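# Four arms sort stickered items into matching color bins

## Task

Put every item into the container whose color matches the color of the sticker on that item.

## Robot and tools

Setup. Four i2rt Big YAM arms (arm1 to arm4) share one workspace, each with a two-finger gripper and a wrist camera aimed at the fingertips. Four room cameras are also available: cam_room_a1, cam_room_a2, cam_room_b1, cam_room_b2. Each arm reaches roughly 1.0 m from its joint 1 axis. Feet in the scene frame (metres, quaternion w,x,y,z), each facing along its own +x: arm1 (0.717, -1.361, 0.914) q(0.663, -0.005, 0.006, -0.748); arm2 (0.618, 0.321, 0.928) q(0.677, 0.000, -0.002, 0.736); arm3 (-0.607, 1.202, 0.868) q(0.695, -0.005, 0.005, 0.719); arm4 (-0.738, -0.467, 0.879) q(0.659, -0.003, 0.000, -0.753).

Frames. One scene frame is used for every pose: metres, origin on the floor, +z up. The hand point lies between the finger pads, about 1 cm behind the tips. The fingers point along the hand's +z and open and close along its y. Printed hand positions can be off, more so at long reach. hand_target is the pose the hand would have at the joint targets currently held.

move. Optional keys arm1, arm2, arm3, arm4, each that arm's share of one action, plus cameras. Inside an arm's share: joints, a map from joint name to an absolute target: joint1_rad (-2.879 to 2.879, base turn, positive counter-clockwise seen from above, 0 points along the foot's +x), joint2_rad (0 to 3.141, shoulder; 0 is upper arm level pointing back, increasing lifts it up and forward), joint3_rad (0 to 3.019, elbow; 0 folded, increasing opens), joint4_rad (-1.692 to 1.57, hand pitch, positive tips fingers up), joint5_rad (-1.57 to 1.57, sideways hand swing, positive to the arm's right), joint6_rad (-2.094 to 2.094, hand roll, positive clockwise viewed from behind), gripper_m (0 to 0.093, fingertip gap in metres). Done tolerances: ±0.045, ±0.14, ±0.09, ±0.055, ±0.03, ±0.035 rad and ±0.003 m. target is an absolute hand pose, one list of seven numbers [x, y, z, qw, qx, qy, qz] in the scene frame, in the same form as the printed hand line; the hand travels a straight line to it from its hand_target. speed (0.002 to 0.5 m/s, default 0.25) caps that travel; rotation is capped at twice that value in rad/s. With target, joints may contain only gripper_m, otherwise the call is refused. min_time_s (0.1 to 8 s) sets the shortest duration for that arm's joint motions. Example share: {"target": [x, y, z, qw, qx, qy, qz], "speed": 0.25, "joints": {"gripper_m": 0.05}}. All parts start at once; hand paths in one action finish together, and any path stops after 10 s even if short. A move with no arm keys just reports every arm's full state plus images.

cameras: a list of names, ["all"], or []; omitted means all images for an empty move, none otherwise. An unknown name invalidates the call. The pictures line lists the image order.

wait: seconds from 0 to 10, commands nothing, returns state. zoom_image: camera plus region [x0, y0, x1, y1] in pixels from the top-left, at most 504 by 504; works only on a camera in the latest images. read_manual: only licence text, moves nothing. finished_scene: scene number (integer 1 to 3) ends the current scene irreversibly; do it only once the items stay packed without help, and issue no further calls in that same reply after finishing scene 1.

Reading results. move names the arms that got a motion; "as last shown" marks an arm left out, whose status reads "not commanded". Joint velocities are rad/s (gripper m/s) in joint_positions order; "within noise" means the arm is still. Joint torques follow the arm joint order, have per-unit offsets and noise, and entries 3 and 4 wrap at ±28 N m. off_target: resting away from target, possibly still pushing. time_out: a joint could not finish; it keeps pushing toward the target shown in on_its_own. "joint command not followed" or "pose unreachable" means a safety check is holding joint targets back (gripper commands still run); after not_followed a hand target is discarded. A refused call or a stop cancels later move, wait and finished_scene calls in that reply; a merely invalid call does not.

Gripper. Free-air readings run up to 0.003 m wide. On a hard part at full force the reading is up to 0.005 m below or 0.002 m above its width. A target slightly under the touch reading grips lightly; about 0.005 m under holds at the force limit (about 50 to 64 N per pad). Smaller targets crush soft items.

Motion cautions. Joint commands run at full joint speed and can swing wide; a stretched fast arm may overshoot up to about 30 degrees. Hands lag, drift and may exceed speed, especially near full extension. Paths ignore obstacles and other arms, and the arm keeps pushing after contact. The controller clamps each step to 100 mm and 20 degrees from the measured pose. Tiny moves may not start. The scene keeps running while you think, holding the last command.

Avoid: knocking anything off the work area or to the floor; releasing parts while moving or from height; slamming into fixed or heavy objects; robot-to-robot presses, including gripping another arm's fingers (the safety check lets fingers, housings and wrist cameras meet). Watch motor heat: holding loads, staying stretched or pushing at unreachable poses heats motors; MOTOR HOT appears at 85 °C and at 100 °C the arm goes limp and drops for 30 to 60 s, after which keys show limit_stop_at_motor_heat and must be resent. Loose objects may occasionally get nudged by outside pushes.

Each tool is called after "Call:" by a JSON object that holds its "method" and its "body".

## Session

Call:
{"method": "move", "body": {"arm1": {"joints":{"joint1_rad":1.6,"joint2_rad":0.65,"joint3_rad":1.2,"joint4_rad":-1.35,"joint5_rad":0,"joint6_rad":0},"min_time_s":2}, "arm2": {"joints":{"joint1_rad":-1.6,"joint2_rad":0.65,"joint3_rad":1.2,"joint4_rad":-1.35,"joint5_rad":0,"joint6_rad":0},"min_time_s":2}, "arm3": {"joints":{"joint1_rad":1.6,"joint2_rad":0.65,"joint3_rad":1.2,"joint4_rad":-1.35,"joint5_rad":0,"joint6_rad":0},"min_time_s":2}, "arm4": {"joints":{"joint1_rad":-1.6,"joint2_rad":0.65,"joint3_rad":1.2,"joint4_rad":-1.35,"joint5_rad":0,"joint6_rad":0},"min_time_s":2}, "cameras": ["all"]}}

Scene clock: 2.63 s.
Joint torques (N m): arm1=[-1.55 2.78 10.28 2.13 -0.01 -0.06] | arm2=[0.38 0.03 9.14 1.61 0.1 0.23] | arm3=[1.9 -0.03 8.03 2.09 -0.03 -0.14] | arm4=[0.73 1.14 8.02 1.85 -0.05 -0.08]
Motor temperatures (°C): arm1=[21 24 26 23 21 21 21] | arm2=[23 24 25 22 22 20 23] | arm3=[24 23 24 23 24 23 23] | arm4=[22 21 23 22 24 21 24]
Heat: arm1: hottest joint3_rad 26 °C; arm2: hottest joint3_rad 25 °C; arm3: hottest joint1_rad 24 °C; arm4: hottest joint5_rad 24 °C.
move: arm1 done; arm2 done; arm3 done; arm4 done
Joint velocities: within noise
arm1.joint_positions: joint1_rad=+1.593 joint2_rad=+0.644 joint3_rad=+1.199 joint4_rad=-1.370 joint5_rad=+0.001 joint6_rad=+0.009 gripper_m=+0.09398
arm1.joint_status: all done
arm1.hand: x=+0.9772 y=-1.3874 z=+1.3429 quat_wxyz=(-0.361, -0.050, -0.931, +0.016)
arm1.hand_target: x=+0.9828 y=-1.3860 z=+1.3453 quat_wxyz=(-0.368, -0.043, -0.929, +0.016)
arm1.hand_status: not commanded
arm2.joint_positions: joint1_rad=-1.596 joint2_rad=+0.642 joint3_rad=+1.212 joint4_rad=-1.335 joint5_rad=-0.003 joint6_rad=-0.015 gripper_m=+0.09398
arm2.joint_status: all done
arm2.hand: x=+0.8763 y=+0.3347 z=+1.3747 quat_wxyz=(-0.393, +0.034, -0.919, -0.011)
arm2.hand_target: x=+0.8767 y=+0.3331 z=+1.3642 quat_wxyz=(-0.377, +0.025, -0.926, -0.012)
arm2.hand_status: not commanded
arm3.joint_positions: joint1_rad=+1.590 joint2_rad=+0.649 joint3_rad=+1.205 joint4_rad=-1.366 joint5_rad=+0.002 joint6_rad=+0.008 gripper_m=+0.09398
arm3.joint_status: all done
arm3.hand: x=-0.8640 y=+1.1953 z=+1.3028 quat_wxyz=(+0.017, +0.928, +0.018, -0.371)
arm3.hand_target: x=-0.8670 y=+1.1923 z=+1.3029 quat_wxyz=(+0.018, +0.926, +0.027, -0.375)
arm3.hand_status: not commanded
arm4.joint_positions: joint1_rad=-1.597 joint2_rad=+0.642 joint3_rad=+1.200 joint4_rad=-1.368 joint5_rad=+0.004 joint6_rad=+0.015 gripper_m=+0.09397
arm4.joint_status: all done
arm4.hand: x=-0.9868 y=-0.4238 z=+1.3146 quat_wxyz=(+0.027, -0.924, +0.082, +0.372)
arm4.hand_target: x=-0.9925 y=-0.4228 z=+1.3159 quat_wxyz=(+0.029, -0.923, +0.076, +0.377)
arm4.hand_status: not commanded
pictures: arm1_cam_wrist, arm2_cam_wrist, arm3_cam_wrist, arm4_cam_wrist, cam_room_a1, cam_room_a2, cam_room_b1, cam_room_b2
Images, in order (width x height): arm1_cam_wrist 672x504, arm2_cam_wrist 672x504, arm3_cam_wrist 672x504, arm4_cam_wrist 672x504, cam_room_a1 672x504, cam_room_a2 672x504, cam_room_b1 672x504, cam_room_b2 672x504.

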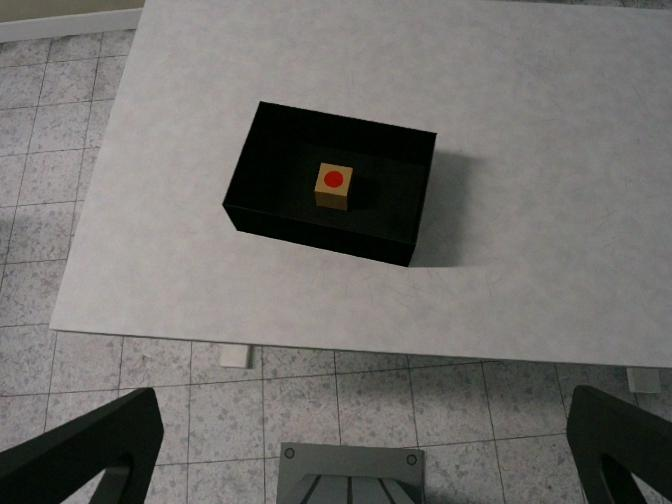

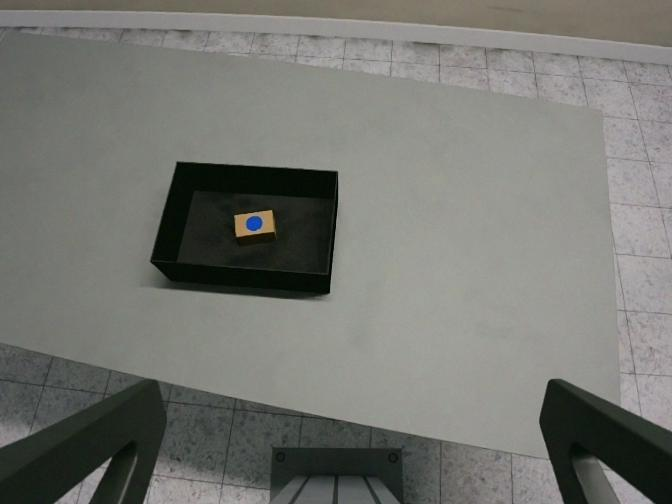

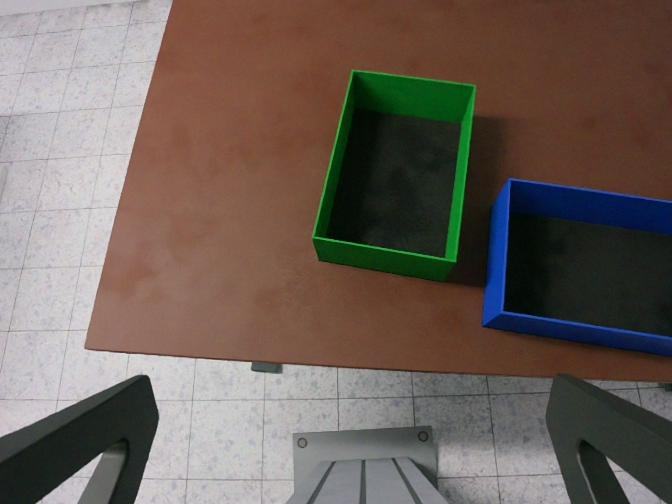

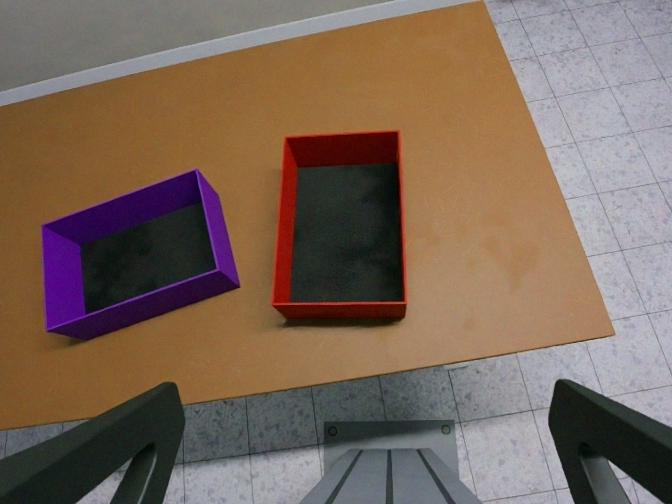

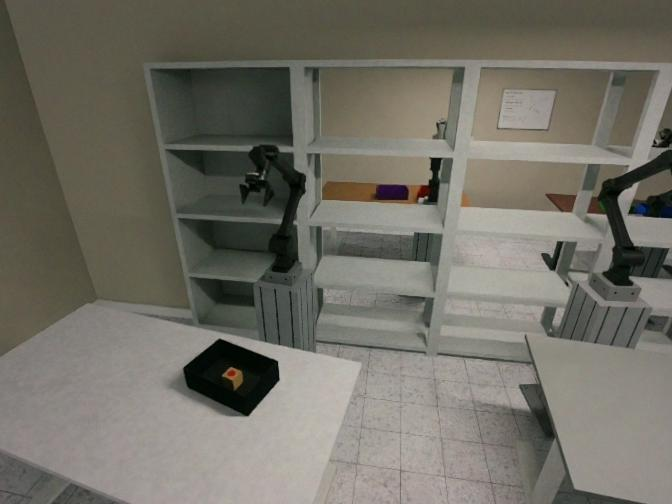

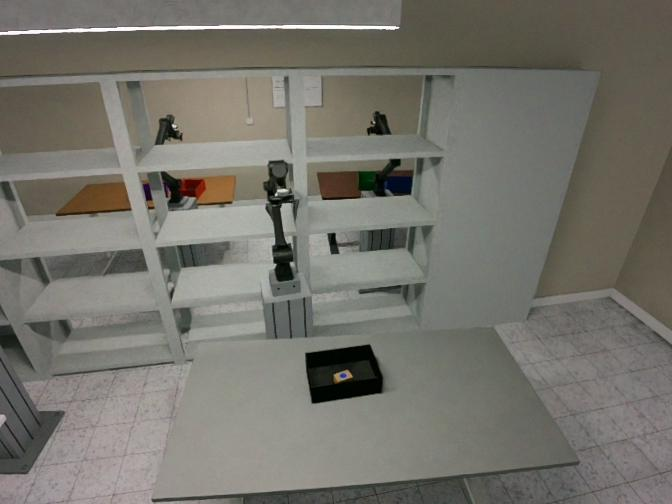

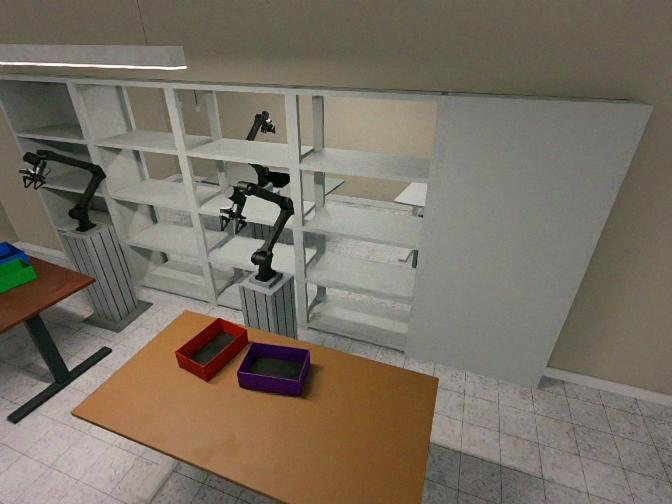

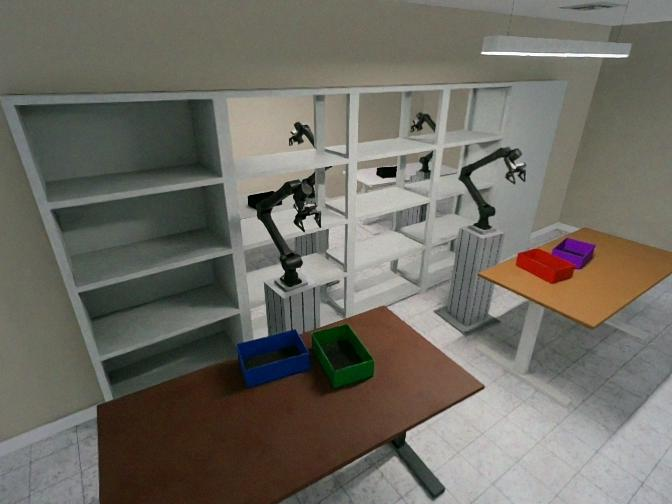

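Call:
{"method": "move", "body": {"arm1": {"target":[1.359,-1.421,0.92,0.2585,0.0446,0.9649,-0.012],"speed":0.35}, "arm2": {"target":[1.221,0.50,0.97,0,-0.788,0.6157,0],"speed":0.4}, "arm3": {"joints":{"joint1_rad":-2.1},"min_time_s":4}, "arm4": {"joints":{"joint1_rad":1.17},"min_time_s":4}, "cameras": ["arm1_cam_wrist","arm2_cam_wrist"]}}

Scene clock: 40.33 s.
Joint torques (N m): arm1=[-1.2 -14.97 13.11 1.7 0.03 -0.07] | arm2=[1.03 -21.13 13.85 -0.03 0.04 -0.08] | arm3=[0.56 0.21 8.02 2.07 0.07 -0.12] | arm4=[0.62 0.97 7.99 1.83 0 -0.09]
Motor temperatures (°C): arm1=[21 24 30 23 21 21 21] | arm2=[23 24 29 22 22 20 23] | arm3=[24 23 25 23 24 23 23] | arm4=[22 21 26 22 24 21 24]
Heat: arm1: hottest joint3_rad 30 °C; arm2: hottest joint3_rad 29 °C; arm3: hottest joint3_rad 25 °C; arm4: hottest joint3_rad 26 °C.
move: arm1 off_target; arm2 off_target; arm3 done; arm4 done
Joint velocities: within noise
arm1.joint_positions: joint1_rad=+1.593 joint2_rad=+1.918 joint3_rad=+1.204 joint4_rad=-0.387 joint5_rad=+0.001 joint6_rad=+0.008 gripper_m=+0.09398
arm1.joint_status: not commanded
arm1.hand: x=+1.3297 y=-1.4216 z=+0.8968 quat_wxyz=(-0.225, -0.052, -0.973, +0.010)
arm1.hand_target: x=+1.3572 y=-1.4208 z=+0.9210 quat_wxyz=(-0.259, -0.045, -0.965, +0.012)
arm1.hand_status: off_target (0.037 m and 4.0 deg from the pose sent, 0.571 m and 12.4 deg at the start)
arm2.joint_positions: joint1_rad=-1.368 joint2_rad=+2.083 joint3_rad=+1.686 joint4_rad=-1.198 joint5_rad=-0.001 joint6_rad=-1.509 gripper_m=+0.09398
arm2.joint_status: not commanded
arm2.hand: x=+1.2060 y=+0.4938 z=+0.9617 quat_wxyz=(+0.007, +0.782, -0.623, -0.007)
arm2.hand_target: x=+1.2203 y=+0.4999 z=+0.9702 quat_wxyz=(+0.000, +0.788, -0.616, +0.000)
arm2.hand_status: off_target (0.018 m and 1.6 deg from the pose sent, 0.557 m and 107.3 deg at the start)
arm3.joint_positions: joint1_rad=-2.089 joint2_rad=+0.649 joint3_rad=+1.205 joint4_rad=-1.366 joint5_rad=+0.000 joint6_rad=+0.006 gripper_m=+0.09400
arm3.joint_status: all done
arm3.hand: x=-0.3804 y=+1.0885 z=+1.3049 quat_wxyz=(-0.363, -0.223, -0.900, +0.094)
arm3.hand_target: x=-0.3790 y=+1.0846 z=+1.3049 quat_wxyz=(-0.367, -0.224, -0.898, +0.098)
arm3.hand_status: not commanded
arm4.joint_positions: joint1_rad=+1.168 joint2_rad=+0.642 joint3_rad=+1.200 joint4_rad=-1.368 joint5_rad=+0.002 joint6_rad=+0.013 gripper_m=+0.09398
arm4.joint_status: all done
arm4.hand: x=-0.5180 y=-0.5956 z=+1.3129 quat_wxyz=(-0.357, -0.251, -0.894, +0.099)
arm4.hand_target: x=-0.5125 y=-0.5978 z=+1.3142 quat_wxyz=(-0.361, -0.243, -0.894, +0.101)
arm4.hand_status: not commanded
Images, in order (width x height): arm1_cam_wrist 672x504, arm2_cam_wrist 672x504.

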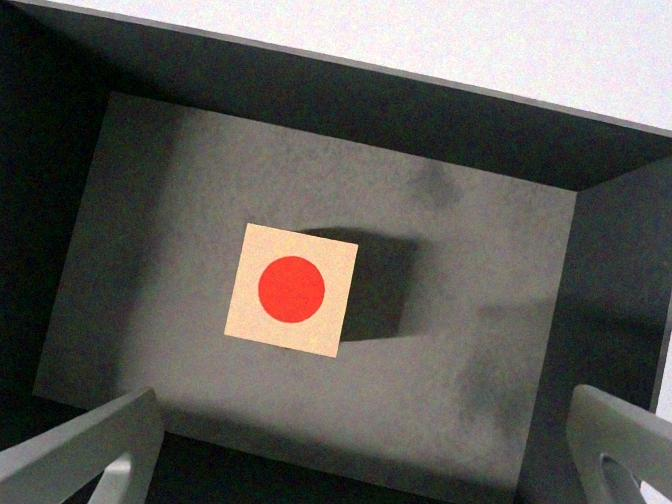

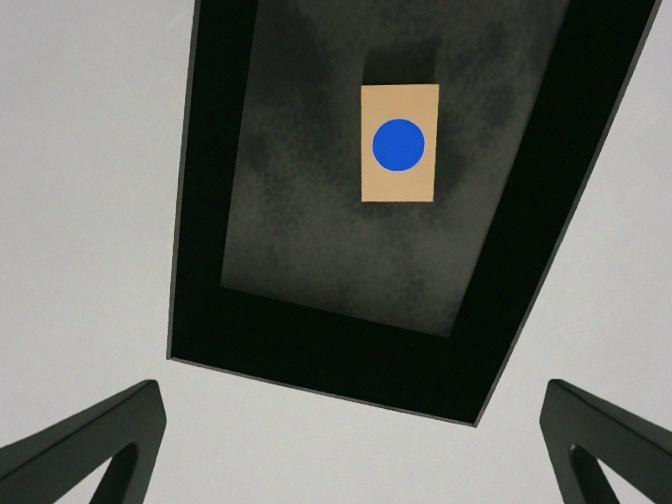

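Call:
{"method": "move", "body": {"arm1": {"target":[1.363,-1.393,0.745,0.1883,0.1577,0.9688,-0.0307],"speed":0.2}, "arm2": {"target":[1.228,0.519,0.765,0,-0.749,0.6626,0],"speed":0.2}, "cameras": ["arm1_cam_wrist","arm2_cam_wrist"]}}

Scene clock: 67.83 s.
Joint torques (N m): arm1=[-1.14 -17.14 9.98 1.46 0.2 0.16] | arm2=[1.44 -22.95 9.99 1.07 0.01 0.22] | arm3=[0.62 0.03 7.98 2.07 0.08 -0.11] | arm4=[0.56 1.2 7.97 1.85 0 -0.07]
Motor temperatures (°C): arm1=[21 24 33 23 21 21 21] | arm2=[23 26 30 22 22 20 23] | arm3=[24 23 26 23 24 23 23] | arm4=[22 21 27 22 24 21 24]
Heat: arm1: hottest joint3_rad 33 °C; arm2: hottest joint3_rad 30 °C; arm3: hottest joint3_rad 26 °C; arm4: hottest joint3_rad 27 °C.
move: arm1 off_target; arm2 off_target
Joint velocities: within noise
arm1.joint_positions: joint1_rad=+1.663 joint2_rad=+2.281 joint3_rad=+1.335 joint4_rad=-0.290 joint5_rad=+0.112 joint6_rad=+0.273 gripper_m=+0.09398
arm1.joint_status: not commanded
arm1.hand: x=+1.3385 y=-1.3979 z=+0.7346 quat_wxyz=(-0.164, -0.157, -0.973, +0.034)
arm1.hand_target: x=+1.3620 y=-1.3929 z=+0.7458 quat_wxyz=(-0.188, -0.158, -0.969, +0.030)
arm1.hand_status: off_target (0.027 m and 2.9 deg from the pose sent, 0.158 m and 13.1 deg at the start)
arm2.joint_positions: joint1_rad=-1.349 joint2_rad=+2.401 joint3_rad=+1.686 joint4_rad=-0.881 joint5_rad=-0.001 joint6_rad=-1.393 gripper_m=+0.09398
arm2.joint_status: not commanded
arm2.hand: x=+1.2186 y=+0.5105 z=+0.7677 quat_wxyz=(+0.009, +0.751, -0.660, -0.007)
arm2.hand_target: x=+1.2276 y=+0.5189 z=+0.7652 quat_wxyz=(+0.000, +0.749, -0.663, +0.000)
arm2.hand_status: off_target (0.013 m and 1.3 deg from the pose sent, 0.199 m and 6.0 deg at the start)
arm3, arm4: as last shown
Images, in order (width x height): arm1_cam_wrist 672x504, arm2_cam_wrist 672x504.

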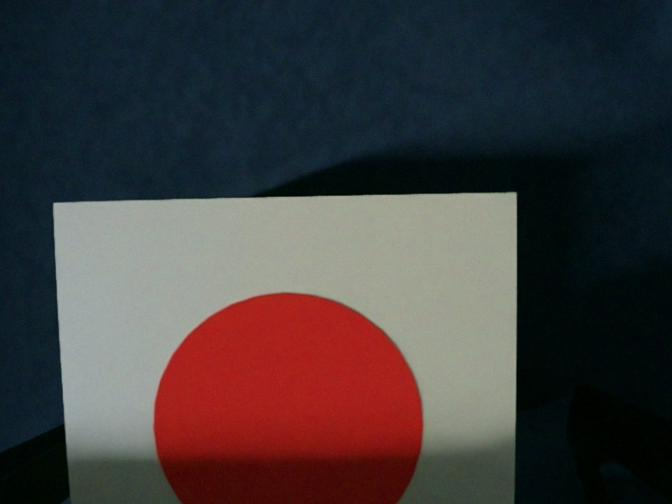

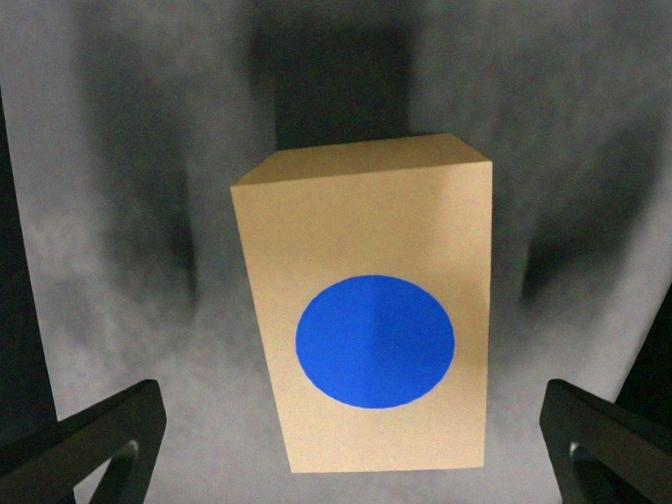

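Call:
{"method": "move", "body": {"arm1": {"target":[1.393,-1.393,0.747,0.1883,0.1577,0.9688,-0.0307],"speed":0.1}, "arm2": {"target":[1.231,0.5375,0.742,0,-0.777,0.629,0],"speed":0.15}, "cameras": ["arm1_cam_wrist","arm2_cam_wrist"]}}

Scene clock: 83.87 s.
Joint torques (N m): arm1=[-1.26 -16.73 10.69 0.62 0.19 0.12] | arm2=[0.91 -21.83 11.48 0.96 0.03 -0.11] | arm3=[0.56 0.26 7.99 2.06 0.07 -0.1] | arm4=[1.14 1.03 8.06 1.8 -0.02 -0.08]
Motor temperatures (°C): arm1=[21 25 32 23 21 21 21] | arm2=[23 27 30 22 22 20 23] | arm3=[24 23 26 24 24 23 23] | arm4=[22 21 28 22 24 21 24]
Heat: arm1: hottest joint3_rad 32 °C; arm2: hottest joint3_rad 30 °C; arm3: hottest joint3_rad 26 °C; arm4: hottest joint3_rad 28 °C.
move: arm1 off_target; arm2 off_target
Joint velocities: within noise
arm1.joint_positions: joint1_rad=+1.663 joint2_rad=+2.315 joint3_rad=+1.449 joint4_rad=-0.332 joint5_rad=+0.113 joint6_rad=+0.274 gripper_m=+0.09398
arm1.joint_status: not commanded
arm1.hand: x=+1.3794 y=-1.3992 z=+0.7457 quat_wxyz=(-0.183, -0.158, -0.970, +0.032)
arm1.hand_target: x=+1.3926 y=-1.3930 z=+0.7474 quat_wxyz=(-0.189, -0.158, -0.969, +0.031)
arm1.hand_status: off_target (0.015 m and 0.7 deg from the pose sent, 0.056 m and 2.8 deg at the start)
arm2.joint_positions: joint1_rad=-1.318 joint2_rad=+2.445 joint3_rad=+1.714 joint4_rad=-0.867 joint5_rad=-0.001 joint6_rad=-1.424 gripper_m=+0.09398
arm2.joint_status: not commanded
arm2.hand: x=+1.2162 y=+0.5306 z=+0.7486 quat_wxyz=(+0.010, +0.771, -0.636, -0.008)
arm2.hand_target: x=+1.2302 y=+0.5374 z=+0.7425 quat_wxyz=(+0.000, +0.777, -0.629, +0.000)
arm2.hand_status: off_target (0.018 m and 1.8 deg from the pose sent, 0.039 m and 4.8 deg at the start)
arm3, arm4: as last shown
Images, in order (width x height): arm1_cam_wrist 672x504, arm2_cam_wrist 672x504.

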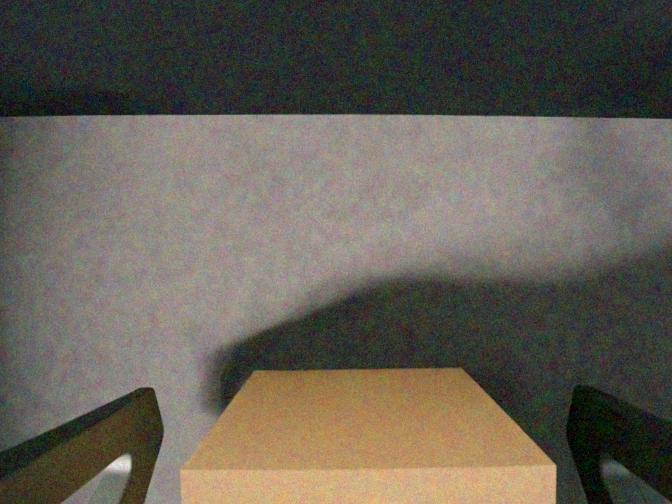

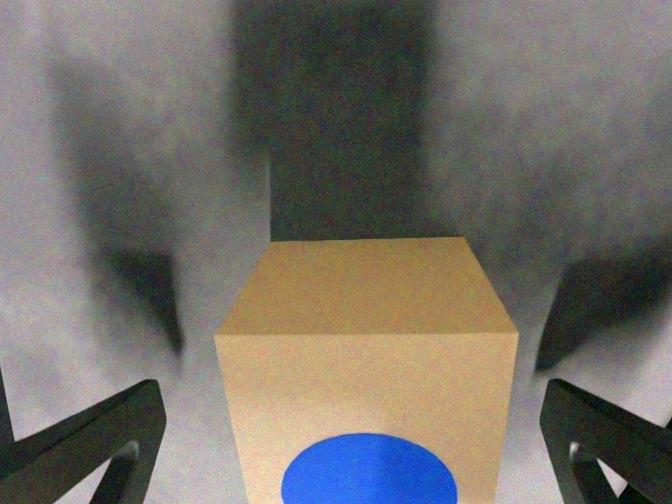

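Call:
{"method": "move", "body": {"arm1": {"target":[1.380,-1.389,0.753,0.1883,0.1577,0.9688,-0.0307],"speed":0.1}, "arm2": {"joints":{"gripper_m":0.034}}}}

Call:
{"method": "move", "body": {"arm1": {"joints":{"gripper_m":0.035}}, "cameras": ["arm1_cam_wrist","arm2_cam_wrist"]}}

Scene clock: 93.77 s.
Joint torques (N m): arm1=[-0.79 -19.78 6.93 1.14 0.17 0.12] | arm2=[1.03 -21.89 11.26 0.96 0.02 -0.07] | arm3=[0.56 0.09 7.98 2.04 0.07 -0.11] | arm4=[0.79 0.97 8.08 1.8 -0.02 -0.09]
Motor temperatures (°C): arm1=[21 25 31 23 21 21 21] | arm2=[23 27 31 22 22 20 23] | arm3=[24 23 27 24 24 23 23] | arm4=[22 21 28 22 24 21 24]
Heat: arm1: hottest joint3_rad 31 °C; arm2: hottest joint3_rad 31 °C; arm3: hottest joint3_rad 27 °C; arm4: hottest joint3_rad 28 °C.
move: arm1 off_target; arm2 off_target
Joint velocities: within noise
arm1.joint_positions: joint1_rad=+1.669 joint2_rad=+2.315 joint3_rad=+1.438 joint4_rad=-0.332 joint5_rad=+0.115 joint6_rad=+0.280 gripper_m=+0.09398
arm1.joint_status: not commanded
arm1.hand: x=+1.3740 y=-1.3956 z=+0.7423 quat_wxyz=(-0.178, -0.158, -0.971, +0.033)
arm1.hand_target: x=+1.3800 y=-1.3890 z=+0.7530 quat_wxyz=(-0.188, -0.158, -0.969, +0.031)
arm1.hand_status: off_target (0.014 m and 1.3 deg from the pose sent, 0.013 m and 0.7 deg at the start)
arm2.joint_positions: joint1_rad=-1.318 joint2_rad=+2.445 joint3_rad=+1.717 joint4_rad=-0.867 joint5_rad=+0.000 joint6_rad=-1.426 gripper_m=+0.04443
arm2.joint_status: gripper_m off_target (ended at +0.04445, target +0.03400)
arm2.hand: x=+1.2175 y=+0.5310 z=+0.7492 quat_wxyz=(+0.009, +0.772, -0.636, -0.007)
arm2.hand_target: x=+1.2303 y=+0.5374 z=+0.7425 quat_wxyz=(+0.000, +0.777, -0.629, +0.000)
arm2.hand_status: not commanded
arm3, arm4: as last shown
pictures: none

Scene clock: 94.40 s.
Joint torques (N m): arm1=[-0.56 -19.19 7.04 1.28 0.13 0.11] | arm2=[0.97 -22.01 11.23 0.95 0.02 -0.07] | arm3=[0.67 0.26 7.99 2.04 0.07 -0.11] | arm4=[0.79 0.79 8.09 1.76 0 -0.08]
Motor temperatures (°C): arm1=[21 25 31 23 21 21 21] | arm2=[23 27 31 22 22 20 23] | arm3=[24 23 27 24 24 23 23] | arm4=[22 21 28 22 24 21 24]
Heat: arm1: hottest joint3_rad 31 °C; arm2: hottest joint3_rad 31 °C; arm3: hottest joint3_rad 27 °C; arm4: hottest joint3_rad 28 °C.
move: arm1 off_target
Joint velocities: within noise
arm1.joint_positions: joint1_rad=+1.669 joint2_rad=+2.315 joint3_rad=+1.438 joint4_rad=-0.332 joint5_rad=+0.116 joint6_rad=+0.282 gripper_m=+0.05319
arm1.joint_status: gripper_m off_target (ended at +0.05322, target +0.03500)
arm1.hand: x=+1.3738 y=-1.3957 z=+0.7422 quat_wxyz=(-0.177, -0.159, -0.971, +0.033)
arm1.hand_target: x=+1.3799 y=-1.3890 z=+0.7528 quat_wxyz=(-0.188, -0.158, -0.969, +0.031)
arm1.hand_status: not commanded
arm2, arm3, arm4: as last shown
Images, in order (width x height): arm1_cam_wrist 672x504, arm2_cam_wrist 672x504.

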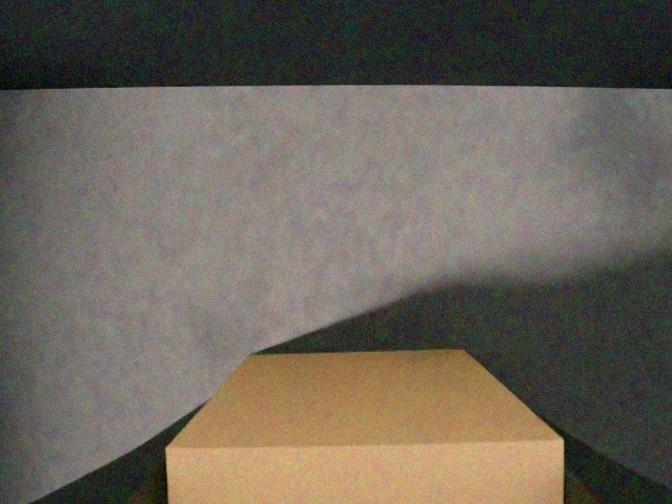

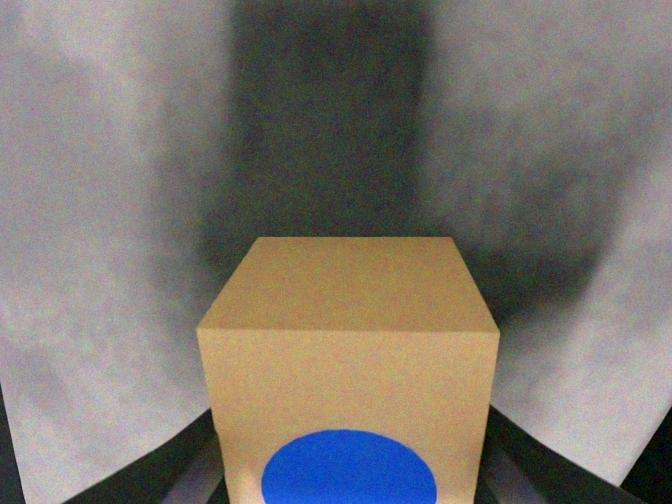

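Call:
{"method": "move", "body": {"arm1": {"target":[1.30,-1.39,1.02,0.1883,0.1577,0.9688,-0.0307],"speed":0.3}, "arm2": {"target":[1.16,0.50,1.02,0,-0.777,0.629,0],"speed":0.3}, "cameras": ["arm1_cam_wrist","arm2_cam_wrist"]}}

Call:
{"method": "move", "body": {"arm1": {"joints":{"joint1_rad":-2.0,"joint2_rad":0.7,"joint3_rad":1.2,"joint4_rad":-1.45,"joint5_rad":0,"joint6_rad":0},"min_time_s":4}, "arm2": {"joints":{"joint1_rad":0.74,"joint2_rad":0.7,"joint3_rad":1.2,"joint4_rad":-1.5,"joint5_rad":0,"joint6_rad":-0.23},"min_time_s":4}}}

Call:
{"method": "move", "body": {"arm1": {"target":[0.32,-1.118,1.17,0.052,-0.9445,0.2673,0.1836],"speed":0.3}, "arm2": {"target":[0.30,0.615,1.2,0,-0.9668,0.2554,0],"speed":0.3}}}

Call:
{"method": "move", "body": {"arm1": {"target":[0.036,-0.942,1.12,0.052,-0.9445,0.2673,0.1836],"speed":0.25}, "arm2": {"target":[0.10,0.80,1.12,0,-0.9668,0.2554,0],"speed":0.25}, "cameras": ["arm1_cam_wrist","arm2_cam_wrist","cam_room_a2"]}}

Scene clock: 108.37 s.
Joint torques (N m): arm1=[-1.2 -13.45 11.04 0.44 0.12 0.05] | arm2=[0.03 -19.9 9.1 0.14 0 -0.07] | arm3=[0.56 0.26 8.02 2.06 0.07 -0.11] | arm4=[1.2 1.03 7.9 1.74 0.02 -0.08]
Motor temperatures (°C): arm1=[21 25 31 23 21 21 22] | arm2=[23 27 31 22 22 20 23] | arm3=[24 23 27 24 24 23 23] | arm4=[22 21 29 22 24 21 24]
Heat: arm1: hottest joint3_rad 31 °C; arm2: hottest joint3_rad 31 °C; arm3: hottest joint3_rad 27 °C; arm4: hottest joint3_rad 29 °C.
move: arm1 done; arm2 off_target
Joint velocities: within noise
arm1.joint_positions: joint1_rad=+1.669 joint2_rad=+1.705 joint3_rad=+1.281 joint4_rad=-0.766 joint5_rad=+0.116 joint6_rad=+0.282 gripper_m=+0.05319
arm1.joint_status: not commanded
arm1.hand: x=+1.2981 y=-1.3946 z=+1.0151 quat_wxyz=(-0.187, -0.160, -0.969, +0.032)
arm1.hand_target: x=+1.3000 y=-1.3900 z=+1.0199 quat_wxyz=(-0.188, -0.158, -0.969, +0.031)
arm1.hand_status: done (0.007 m and 0.3 deg from the pose sent, 0.287 m and 1.3 deg at the start)
arm2.joint_positions: joint1_rad=-1.324 joint2_rad=+1.903 joint3_rad=+1.578 joint4_rad=-1.222 joint5_rad=+0.000 joint6_rad=-1.444 gripper_m=+0.04443
arm2.joint_status: not commanded
arm2.hand: x=+1.1640 y=+0.5076 z=+1.0265 quat_wxyz=(-0.012, +0.775, -0.631, +0.006)
arm2.hand_target: x=+1.1600 y=+0.5002 z=+1.0202 quat_wxyz=(+0.000, +0.777, -0.629, +0.000)
arm2.hand_status: off_target (0.011 m and 1.6 deg from the pose sent, 0.279 m and 1.6 deg at the start)
arm3, arm4: as last shown
Images, in order (width x height): arm1_cam_wrist 672x504, arm2_cam_wrist 672x504.

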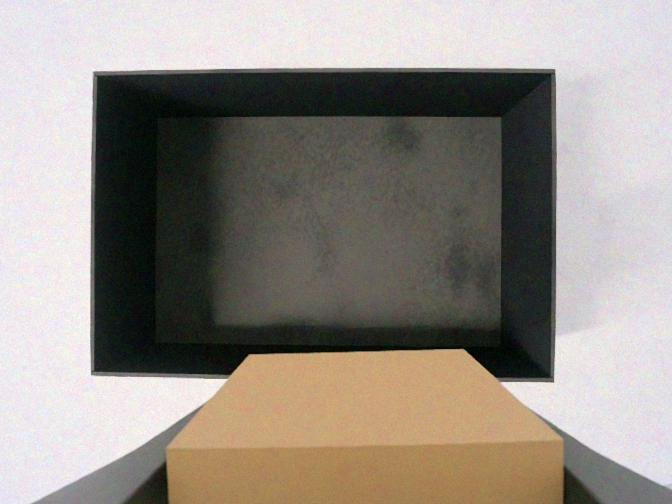

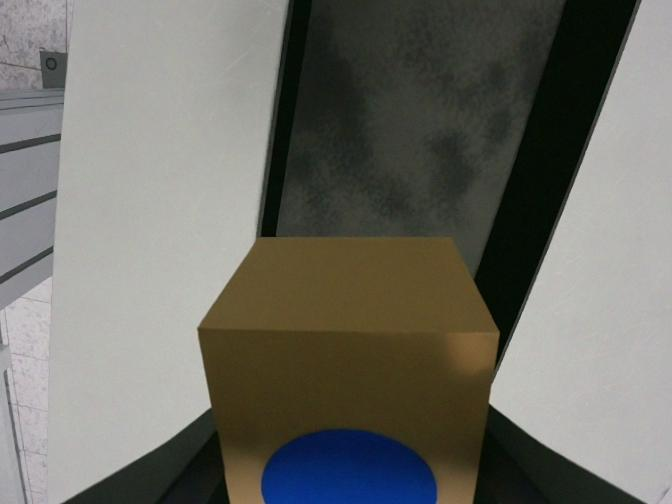

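Scene clock: 112.97 s.
Joint torques (N m): arm1=[-1.96 1.55 10.29 1.06 -0.05 -0.06] | arm2=[1.08 -1.55 9.18 1.37 -0.11 0.21] | arm3=[0.56 0.26 7.99 2.06 0.07 -0.11] | arm4=[0.5 0.97 8.1 1.88 -0.02 -0.1]
Motor temperatures (°C): arm1=[21 25 31 23 21 21 22] | arm2=[23 27 31 22 22 20 24] | arm3=[24 23 27 24 24 23 23] | arm4=[22 21 29 22 24 21 24]
Heat: arm1: hottest joint3_rad 31 °C; arm2: hottest joint3_rad 31 °C; arm3: hottest joint3_rad 27 °C; arm4: hottest joint3_rad 29 °C.
move: arm1 done; arm2 done
Joint velocities: within noise
arm1.joint_positions: joint1_rad=-1.994 joint2_rad=+0.699 joint3_rad=+1.198 joint4_rad=-1.442 joint5_rad=+0.002 joint6_rad=+0.009 gripper_m=+0.05319
arm1.joint_status: all done
arm1.hand: x=+0.5043 y=-1.2282 z=+1.3261 quat_wxyz=(+0.082, -0.912, +0.260, +0.305)
arm1.hand_target: x=+0.5062 y=-1.2279 z=+1.3256 quat_wxyz=(+0.082, -0.914, +0.259, +0.301)
arm1.hand_status: not commanded
arm2.joint_positions: joint1_rad=+0.736 joint2_rad=+0.700 joint3_rad=+1.212 joint4_rad=-1.488 joint5_rad=+0.001 joint6_rad=-0.246 gripper_m=+0.04443
arm2.joint_status: all done
arm2.hand: x=+0.4363 y=+0.4890 z=+1.3364 quat_wxyz=(-0.142, +0.926, -0.238, -0.256)
arm2.hand_target: x=+0.4375 y=+0.4862 z=+1.3292 quat_wxyz=(-0.134, +0.928, -0.244, -0.248)
arm2.hand_status: not commanded
arm3, arm4: as last shown
pictures: none

Scene clock: 114.73 s.
Joint torques (N m): arm1=[-1.67 -9.29 16.68 1.46 0.11 0.03] | arm2=[0.73 -14.39 15.21 0.01 -0.22 0.19] | arm3=[0.5 0.21 8.01 2.04 0.06 -0.11] | arm4=[1.08 1.03 8.09 1.83 -0.06 -0.09]
Motor temperatures (°C): arm1=[21 25 31 23 21 21 22] | arm2=[23 27 32 22 22 20 24] | arm3=[24 23 27 24 24 23 23] | arm4=[22 21 29 22 24 21 24]
Heat: arm1: hottest joint3_rad 31 °C; arm2: hottest joint3_rad 32 °C; arm3: hottest joint3_rad 27 °C; arm4: hottest joint3_rad 29 °C.
move: arm1 off_target; arm2 off_target
Joint velocities: within noise
arm1.joint_positions: joint1_rad=-1.994 joint2_rad=+1.345 joint3_rad=+1.174 joint4_rad=-1.128 joint5_rad=+0.008 joint6_rad=+0.009 gripper_m=+0.05319
arm1.joint_status: not commanded
arm1.hand: x=+0.3397 y=-1.1288 z=+1.1315 quat_wxyz=(+0.039, -0.952, +0.271, +0.137)
arm1.hand_target: x=+0.3223 y=-1.1193 z=+1.1703 quat_wxyz=(+0.052, -0.945, +0.267, +0.184)
arm1.hand_status: off_target (0.045 m and 5.6 deg from the pose sent, 0.265 m and 14.8 deg at the start)
arm2.joint_positions: joint1_rad=+0.736 joint2_rad=+1.473 joint3_rad=+1.422 joint4_rad=-1.571 joint5_rad=+0.000 joint6_rad=-0.246 gripper_m=+0.04443
arm2.joint_status: not commanded
arm2.hand: x=+0.3099 y=+0.6074 z=+1.1752 quat_wxyz=(+0.011, +0.968, -0.250, +0.023)
arm2.hand_target: x=+0.3009 y=+0.6142 z=+1.1998 quat_wxyz=(+0.000, +0.967, -0.255, +0.000)
arm2.hand_status: off_target (0.028 m and 3.0 deg from the pose sent, 0.230 m and 34.1 deg at the start)
arm3, arm4: as last shown
pictures: none

Scene clock: 117.17 s.
Joint torques (N m): arm1=[-1.67 -21.19 17.02 0.44 0.02 -0.03] | arm2=[11.34 -15.03 14.8 0.53 0.09 -0.07] | arm3=[0.62 0.26 7.99 2.07 0.08 -0.11] | arm4=[1.14 1.03 8.03 1.85 -0.02 -0.11]
Motor temperatures (°C): arm1=[21 26 32 23 21 21 22] | arm2=[23 27 32 22 22 20 24] | arm3=[24 23 27 24 24 23 23] | arm4=[22 21 29 22 24 21 24]
Heat: arm1: hottest joint3_rad 32 °C; arm2: hottest joint3_rad 32 °C; arm3: hottest joint3_rad 27 °C; arm4: hottest joint3_rad 29 °C.
move: arm1 off_target; arm2 off_target
Joint velocities: within noise
arm1.joint_positions: joint1_rad=-1.994 joint2_rad=+2.344 joint3_rad=+2.472 joint4_rad=-1.381 joint5_rad=+0.008 joint6_rad=+0.009 gripper_m=+0.05319
arm1.joint_status: not commanded
arm1.hand: x=+0.0439 y=-0.9502 z=+1.0930 quat_wxyz=(+0.045, -0.949, +0.270, +0.159)
arm1.hand_target: x=+0.0376 y=-0.9428 z=+1.1199 quat_wxyz=(+0.052, -0.944, +0.267, +0.184)
arm1.hand_status: off_target (0.029 m and 2.9 deg from the pose sent, 0.357 m and 5.6 deg at the start)
arm2.joint_positions: joint1_rad=+0.504 joint2_rad=+2.028 joint3_rad=+2.199 joint4_rad=-1.675 joint5_rad=-0.004 joint6_rad=-0.318 gripper_m=+0.04443
arm2.joint_status: not commanded
arm2.hand: x=+0.2605 y=+0.8545 z=+1.1870 quat_wxyz=(-0.020, +0.945, -0.326, -0.027)
arm2.hand_target: x=+0.1814 y=+0.8165 z=+1.1507 quat_wxyz=(-0.008, +0.967, -0.255, -0.009)
arm2.hand_status: off_target (0.182 m and 9.3 deg from the pose sent, 0.290 m and 3.0 deg at the start; pose on its path clipped on 45 of 73 steps; a joint's target at an end of its range on 28 of 73 steps)
arm3.joint_positions: joint1_rad=-2.089 joint2_rad=+0.649 joint3_rad=+1.205 joint4_rad=-1.366 joint5_rad=+0.000 joint6_rad=+0.006 gripper_m=+0.09400
arm3.joint_status: not commanded
arm3.hand: x=-0.3804 y=+1.0885 z=+1.3049 quat_wxyz=(-0.363, -0.223, -0.900, +0.094)
arm3.hand_target: x=-0.3790 y=+1.0846 z=+1.3049 quat_wxyz=(-0.367, -0.224, -0.898, +0.098)
arm3.hand_status: not commanded
arm4.joint_positions: joint1_rad=+1.168 joint2_rad=+0.642 joint3_rad=+1.200 joint4_rad=-1.368 joint5_rad=+0.002 joint6_rad=+0.013 gripper_m=+0.09398
arm4.joint_status: not commanded
arm4.hand: x=-0.5180 y=-0.5956 z=+1.3129 quat_wxyz=(-0.357, -0.251, -0.894, +0.099)
arm4.hand_target: x=-0.5125 y=-0.5978 z=+1.3142 quat_wxyz=(-0.361, -0.243, -0.894, +0.101)
arm4.hand_status: not commanded
Images, in order (width x height): arm1_cam_wrist 672x504, arm2_cam_wrist 672x504, cam_room_a2 672x504.

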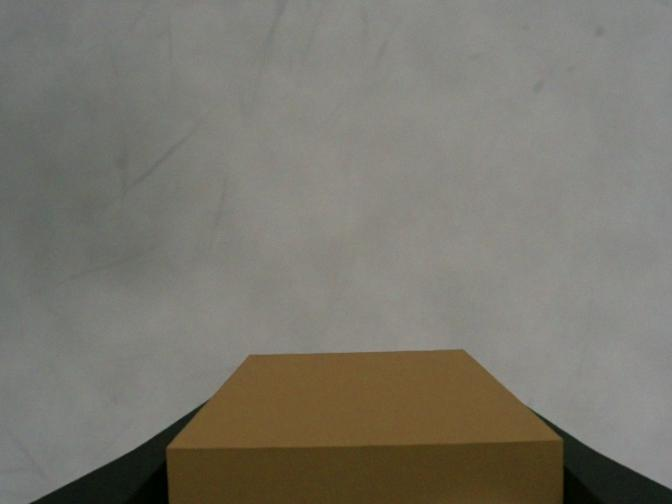

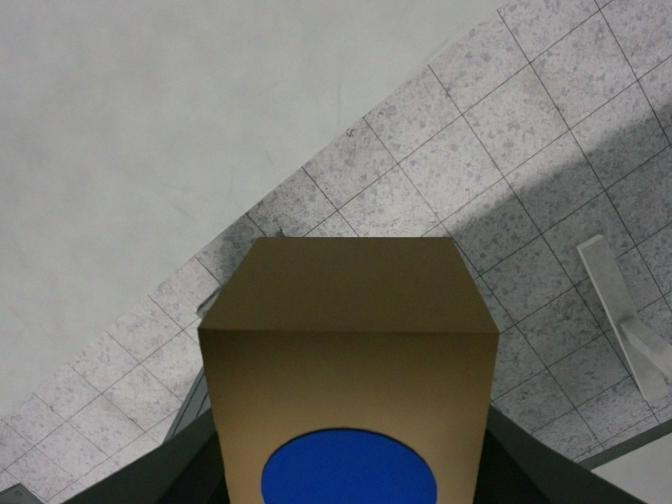

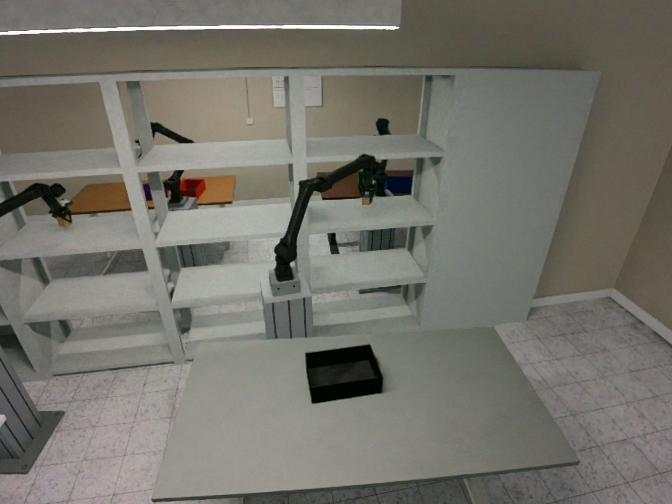

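Call:
{"method": "move", "body": {"arm2": {"target":[0.36,0.66,1.12,0,-0.9668,0.2554,0],"speed":0.2}, "cameras": ["cam_room_a2","arm2_cam_wrist"]}}

Scene clock: 126.27 s.
Joint torques (N m): arm1=[-1.73 -22.07 16.8 0.64 0.06 -0.06] | arm2=[-0.15 -14.56 9.58 1.2 -0.14 -0.09] | arm3=[0.67 0.32 7.95 2.1 0.07 -0.11] | arm4=[1.08 1.32 8.12 1.72 -0.02 -0.09]
Motor temperatures (°C): arm1=[21 26 35 23 21 21 22] | arm2=[23 27 32 22 22 20 24] | arm3=[24 23 27 24 24 23 23] | arm4=[22 21 29 22 24 21 24]
Heat: arm1: hottest joint3_rad 35 °C; arm2: hottest joint3_rad 32 °C; arm3: hottest joint3_rad 27 °C; arm4: hottest joint3_rad 29 °C.
move: arm2 done
Joint velocities: within noise
arm1, arm3, arm4: as last shown
arm2.joint_positions: joint1_rad=+0.573 joint2_rad=+1.481 joint3_rad=+1.282 joint4_rad=-1.389 joint5_rad=-0.002 joint6_rad=-0.391 gripper_m=+0.04444
arm2.joint_status: not commanded
arm2.hand: x=+0.3578 y=+0.6572 z=+1.1193 quat_wxyz=(+0.004, +0.966, -0.259, +0.007)
arm2.hand_target: x=+0.3600 y=+0.6600 z=+1.1200 quat_wxyz=(+0.000, +0.967, -0.255, +0.000)
arm2.hand_status: done (0.004 m and 1.0 deg from the pose sent, 0.229 m and 9.3 deg at the start)
pictures: arm2_cam_wrist, cam_room_a2
Images, in order (width x height): arm2_cam_wrist 672x504, cam_room_a2 672x504.

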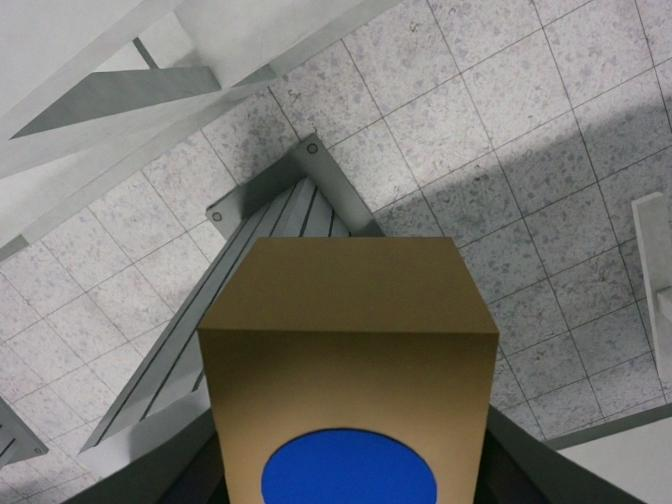

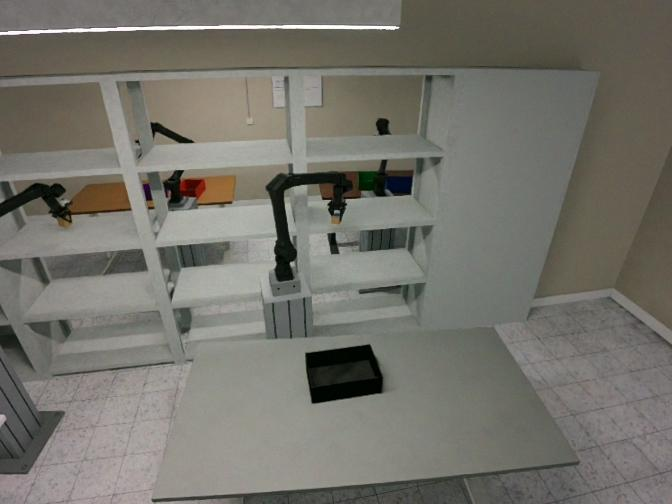

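Call:
{"method": "move", "body": {"arm1": {"target":[0.036,-0.935,1.045,0.052,-0.9445,0.2673,0.1836],"speed":0.12}, "arm2": {"target":[0.22,0.73,1.09,0,-0.9668,0.2554,0],"speed":0.15}}}

Call:
{"method": "move", "body": {"arm1": {"target":[0.036,-0.935,1.03,0.052,-0.9445,0.2673,0.1836],"speed":0.05}, "arm2": {"target":[0.10,0.80,1.085,0,-0.9668,0.2554,0],"speed":0.15}, "cameras": ["arm1_cam_wrist","arm2_cam_wrist"]}}

Scene clock: 138.90 s.
Joint torques (N m): arm1=[-2.02 -22.48 11.48 1.62 0.01 -0.07] | arm2=[1.2 -18.26 15.02 0.05 -0.15 0.23] | arm3=[0.5 0.32 7.99 2.04 0.07 -0.11] | arm4=[0.79 0.79 8.09 1.81 -0.03 -0.08]
Motor temperatures (°C): arm1=[21 27 37 23 21 21 22] | arm2=[23 27 32 22 22 20 24] | arm3=[24 23 27 24 24 23 23] | arm4=[22 21 29 22 24 21 24]
Heat: arm1: hottest joint3_rad 37 °C; arm2: hottest joint3_rad 32 °C; arm3: hottest joint3_rad 27 °C; arm4: hottest joint3_rad 29 °C.
move: arm1 off_target; arm2 off_target
Joint velocities: within noise
arm1.joint_positions: joint1_rad=-1.995 joint2_rad=+2.344 joint3_rad=+2.318 joint4_rad=-1.205 joint5_rad=+0.006 joint6_rad=+0.002 gripper_m=+0.05319
arm1.joint_status: not commanded
arm1.hand: x=+0.0362 y=-0.9452 z=+1.0365 quat_wxyz=(+0.047, -0.947, +0.267, +0.170)
arm1.hand_target: x=+0.0362 y=-0.9352 z=+1.0451 quat_wxyz=(+0.052, -0.945, +0.267, +0.184)
arm1.hand_status: off_target (0.013 m and 1.7 deg from the pose sent, 0.051 m and 2.9 deg at the start)
arm2.joint_positions: joint1_rad=+0.680 joint2_rad=+1.838 joint3_rad=+1.625 joint4_rad=-1.385 joint5_rad=-0.002 joint6_rad=-0.300 gripper_m=+0.04444
arm2.joint_status: not commanded
arm2.hand: x=+0.2345 y=+0.7201 z=+1.0777 quat_wxyz=(+0.006, +0.968, -0.251, +0.012)
arm2.hand_target: x=+0.2206 y=+0.7292 z=+1.0899 quat_wxyz=(+0.000, +0.967, -0.255, -0.001)
arm2.hand_status: off_target (0.021 m and 1.6 deg from the pose sent, 0.159 m and 1.0 deg at the start)
arm3, arm4: as last shown
pictures: none

Scene clock: 140.73 s.
Joint torques (N m): arm1=[-2.26 -23.24 11.23 1.57 -0.06 -0.04] | arm2=[1.14 -23.18 15.39 0.09 -0.14 0.21] | arm3=[0.44 0.26 8.01 2.04 0.07 -0.11] | arm4=[1.14 1.08 7.99 1.73 -0.01 -0.09]
Motor temperatures (°C): arm1=[21 27 36 23 21 21 22] | arm2=[23 27 32 22 22 20 24] | arm3=[24 23 27 24 24 23 23] | arm4=[22 21 29 22 24 21 24]
Heat: arm1: hottest joint3_rad 36 °C; arm2: hottest joint3_rad 32 °C; arm3: hottest joint3_rad 27 °C; arm4: hottest joint3_rad 29 °C.
move: arm1 off_target; arm2 off_target
Joint velocities: within noise
arm1.joint_positions: joint1_rad=-1.995 joint2_rad=+2.344 joint3_rad=+2.284 joint4_rad=-1.167 joint5_rad=+0.006 joint6_rad=+0.002 gripper_m=+0.05319
arm1.joint_status: not commanded
arm1.hand: x=+0.0358 y=-0.9450 z=+1.0237 quat_wxyz=(+0.048, -0.947, +0.267, +0.172)
arm1.hand_target: x=+0.0361 y=-0.9352 z=+1.0301 quat_wxyz=(+0.052, -0.945, +0.267, +0.183)
arm1.hand_status: off_target (0.012 m and 1.5 deg from the pose sent, 0.012 m and 1.7 deg at the start)
arm2.joint_positions: joint1_rad=+0.732 joint2_rad=+2.268 joint3_rad=+2.332 joint4_rad=-1.651 joint5_rad=-0.002 joint6_rad=-0.246 gripper_m=+0.04444
arm2.joint_status: not commanded
arm2.hand: x=+0.1120 y=+0.7959 z=+1.0825 quat_wxyz=(+0.003, +0.968, -0.251, +0.007)
arm2.hand_target: x=+0.1006 y=+0.7995 z=+1.0850 quat_wxyz=(+0.000, +0.967, -0.255, -0.001)
arm2.hand_status: off_target (0.013 m and 1.0 deg from the pose sent, 0.157 m and 1.6 deg at the start)
arm3, arm4: as last shown
Images, in order (width x height): arm1_cam_wrist 672x504, arm2_cam_wrist 672x504.

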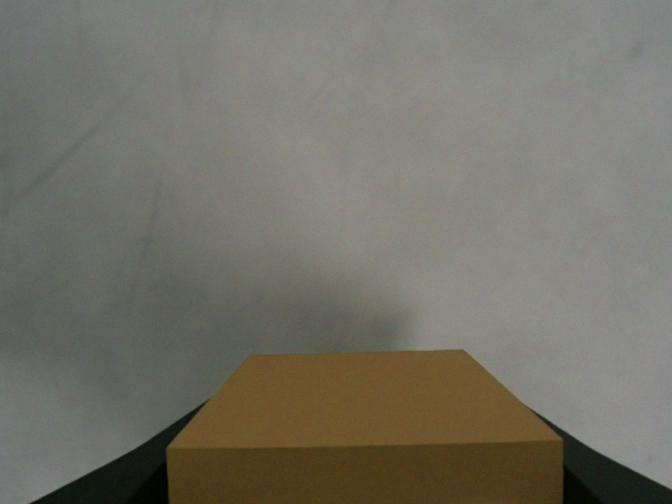

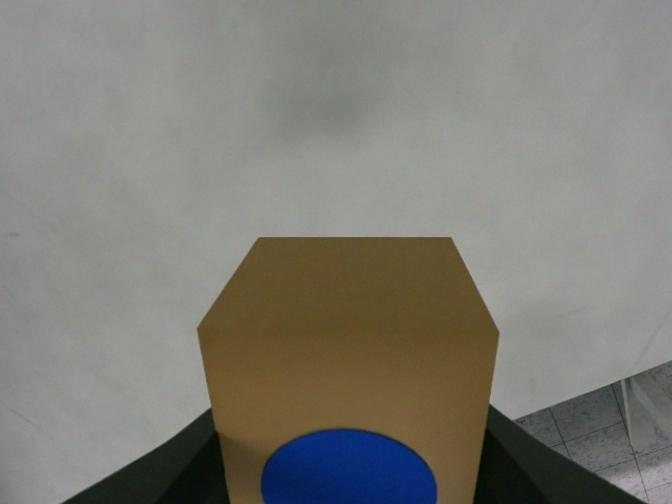

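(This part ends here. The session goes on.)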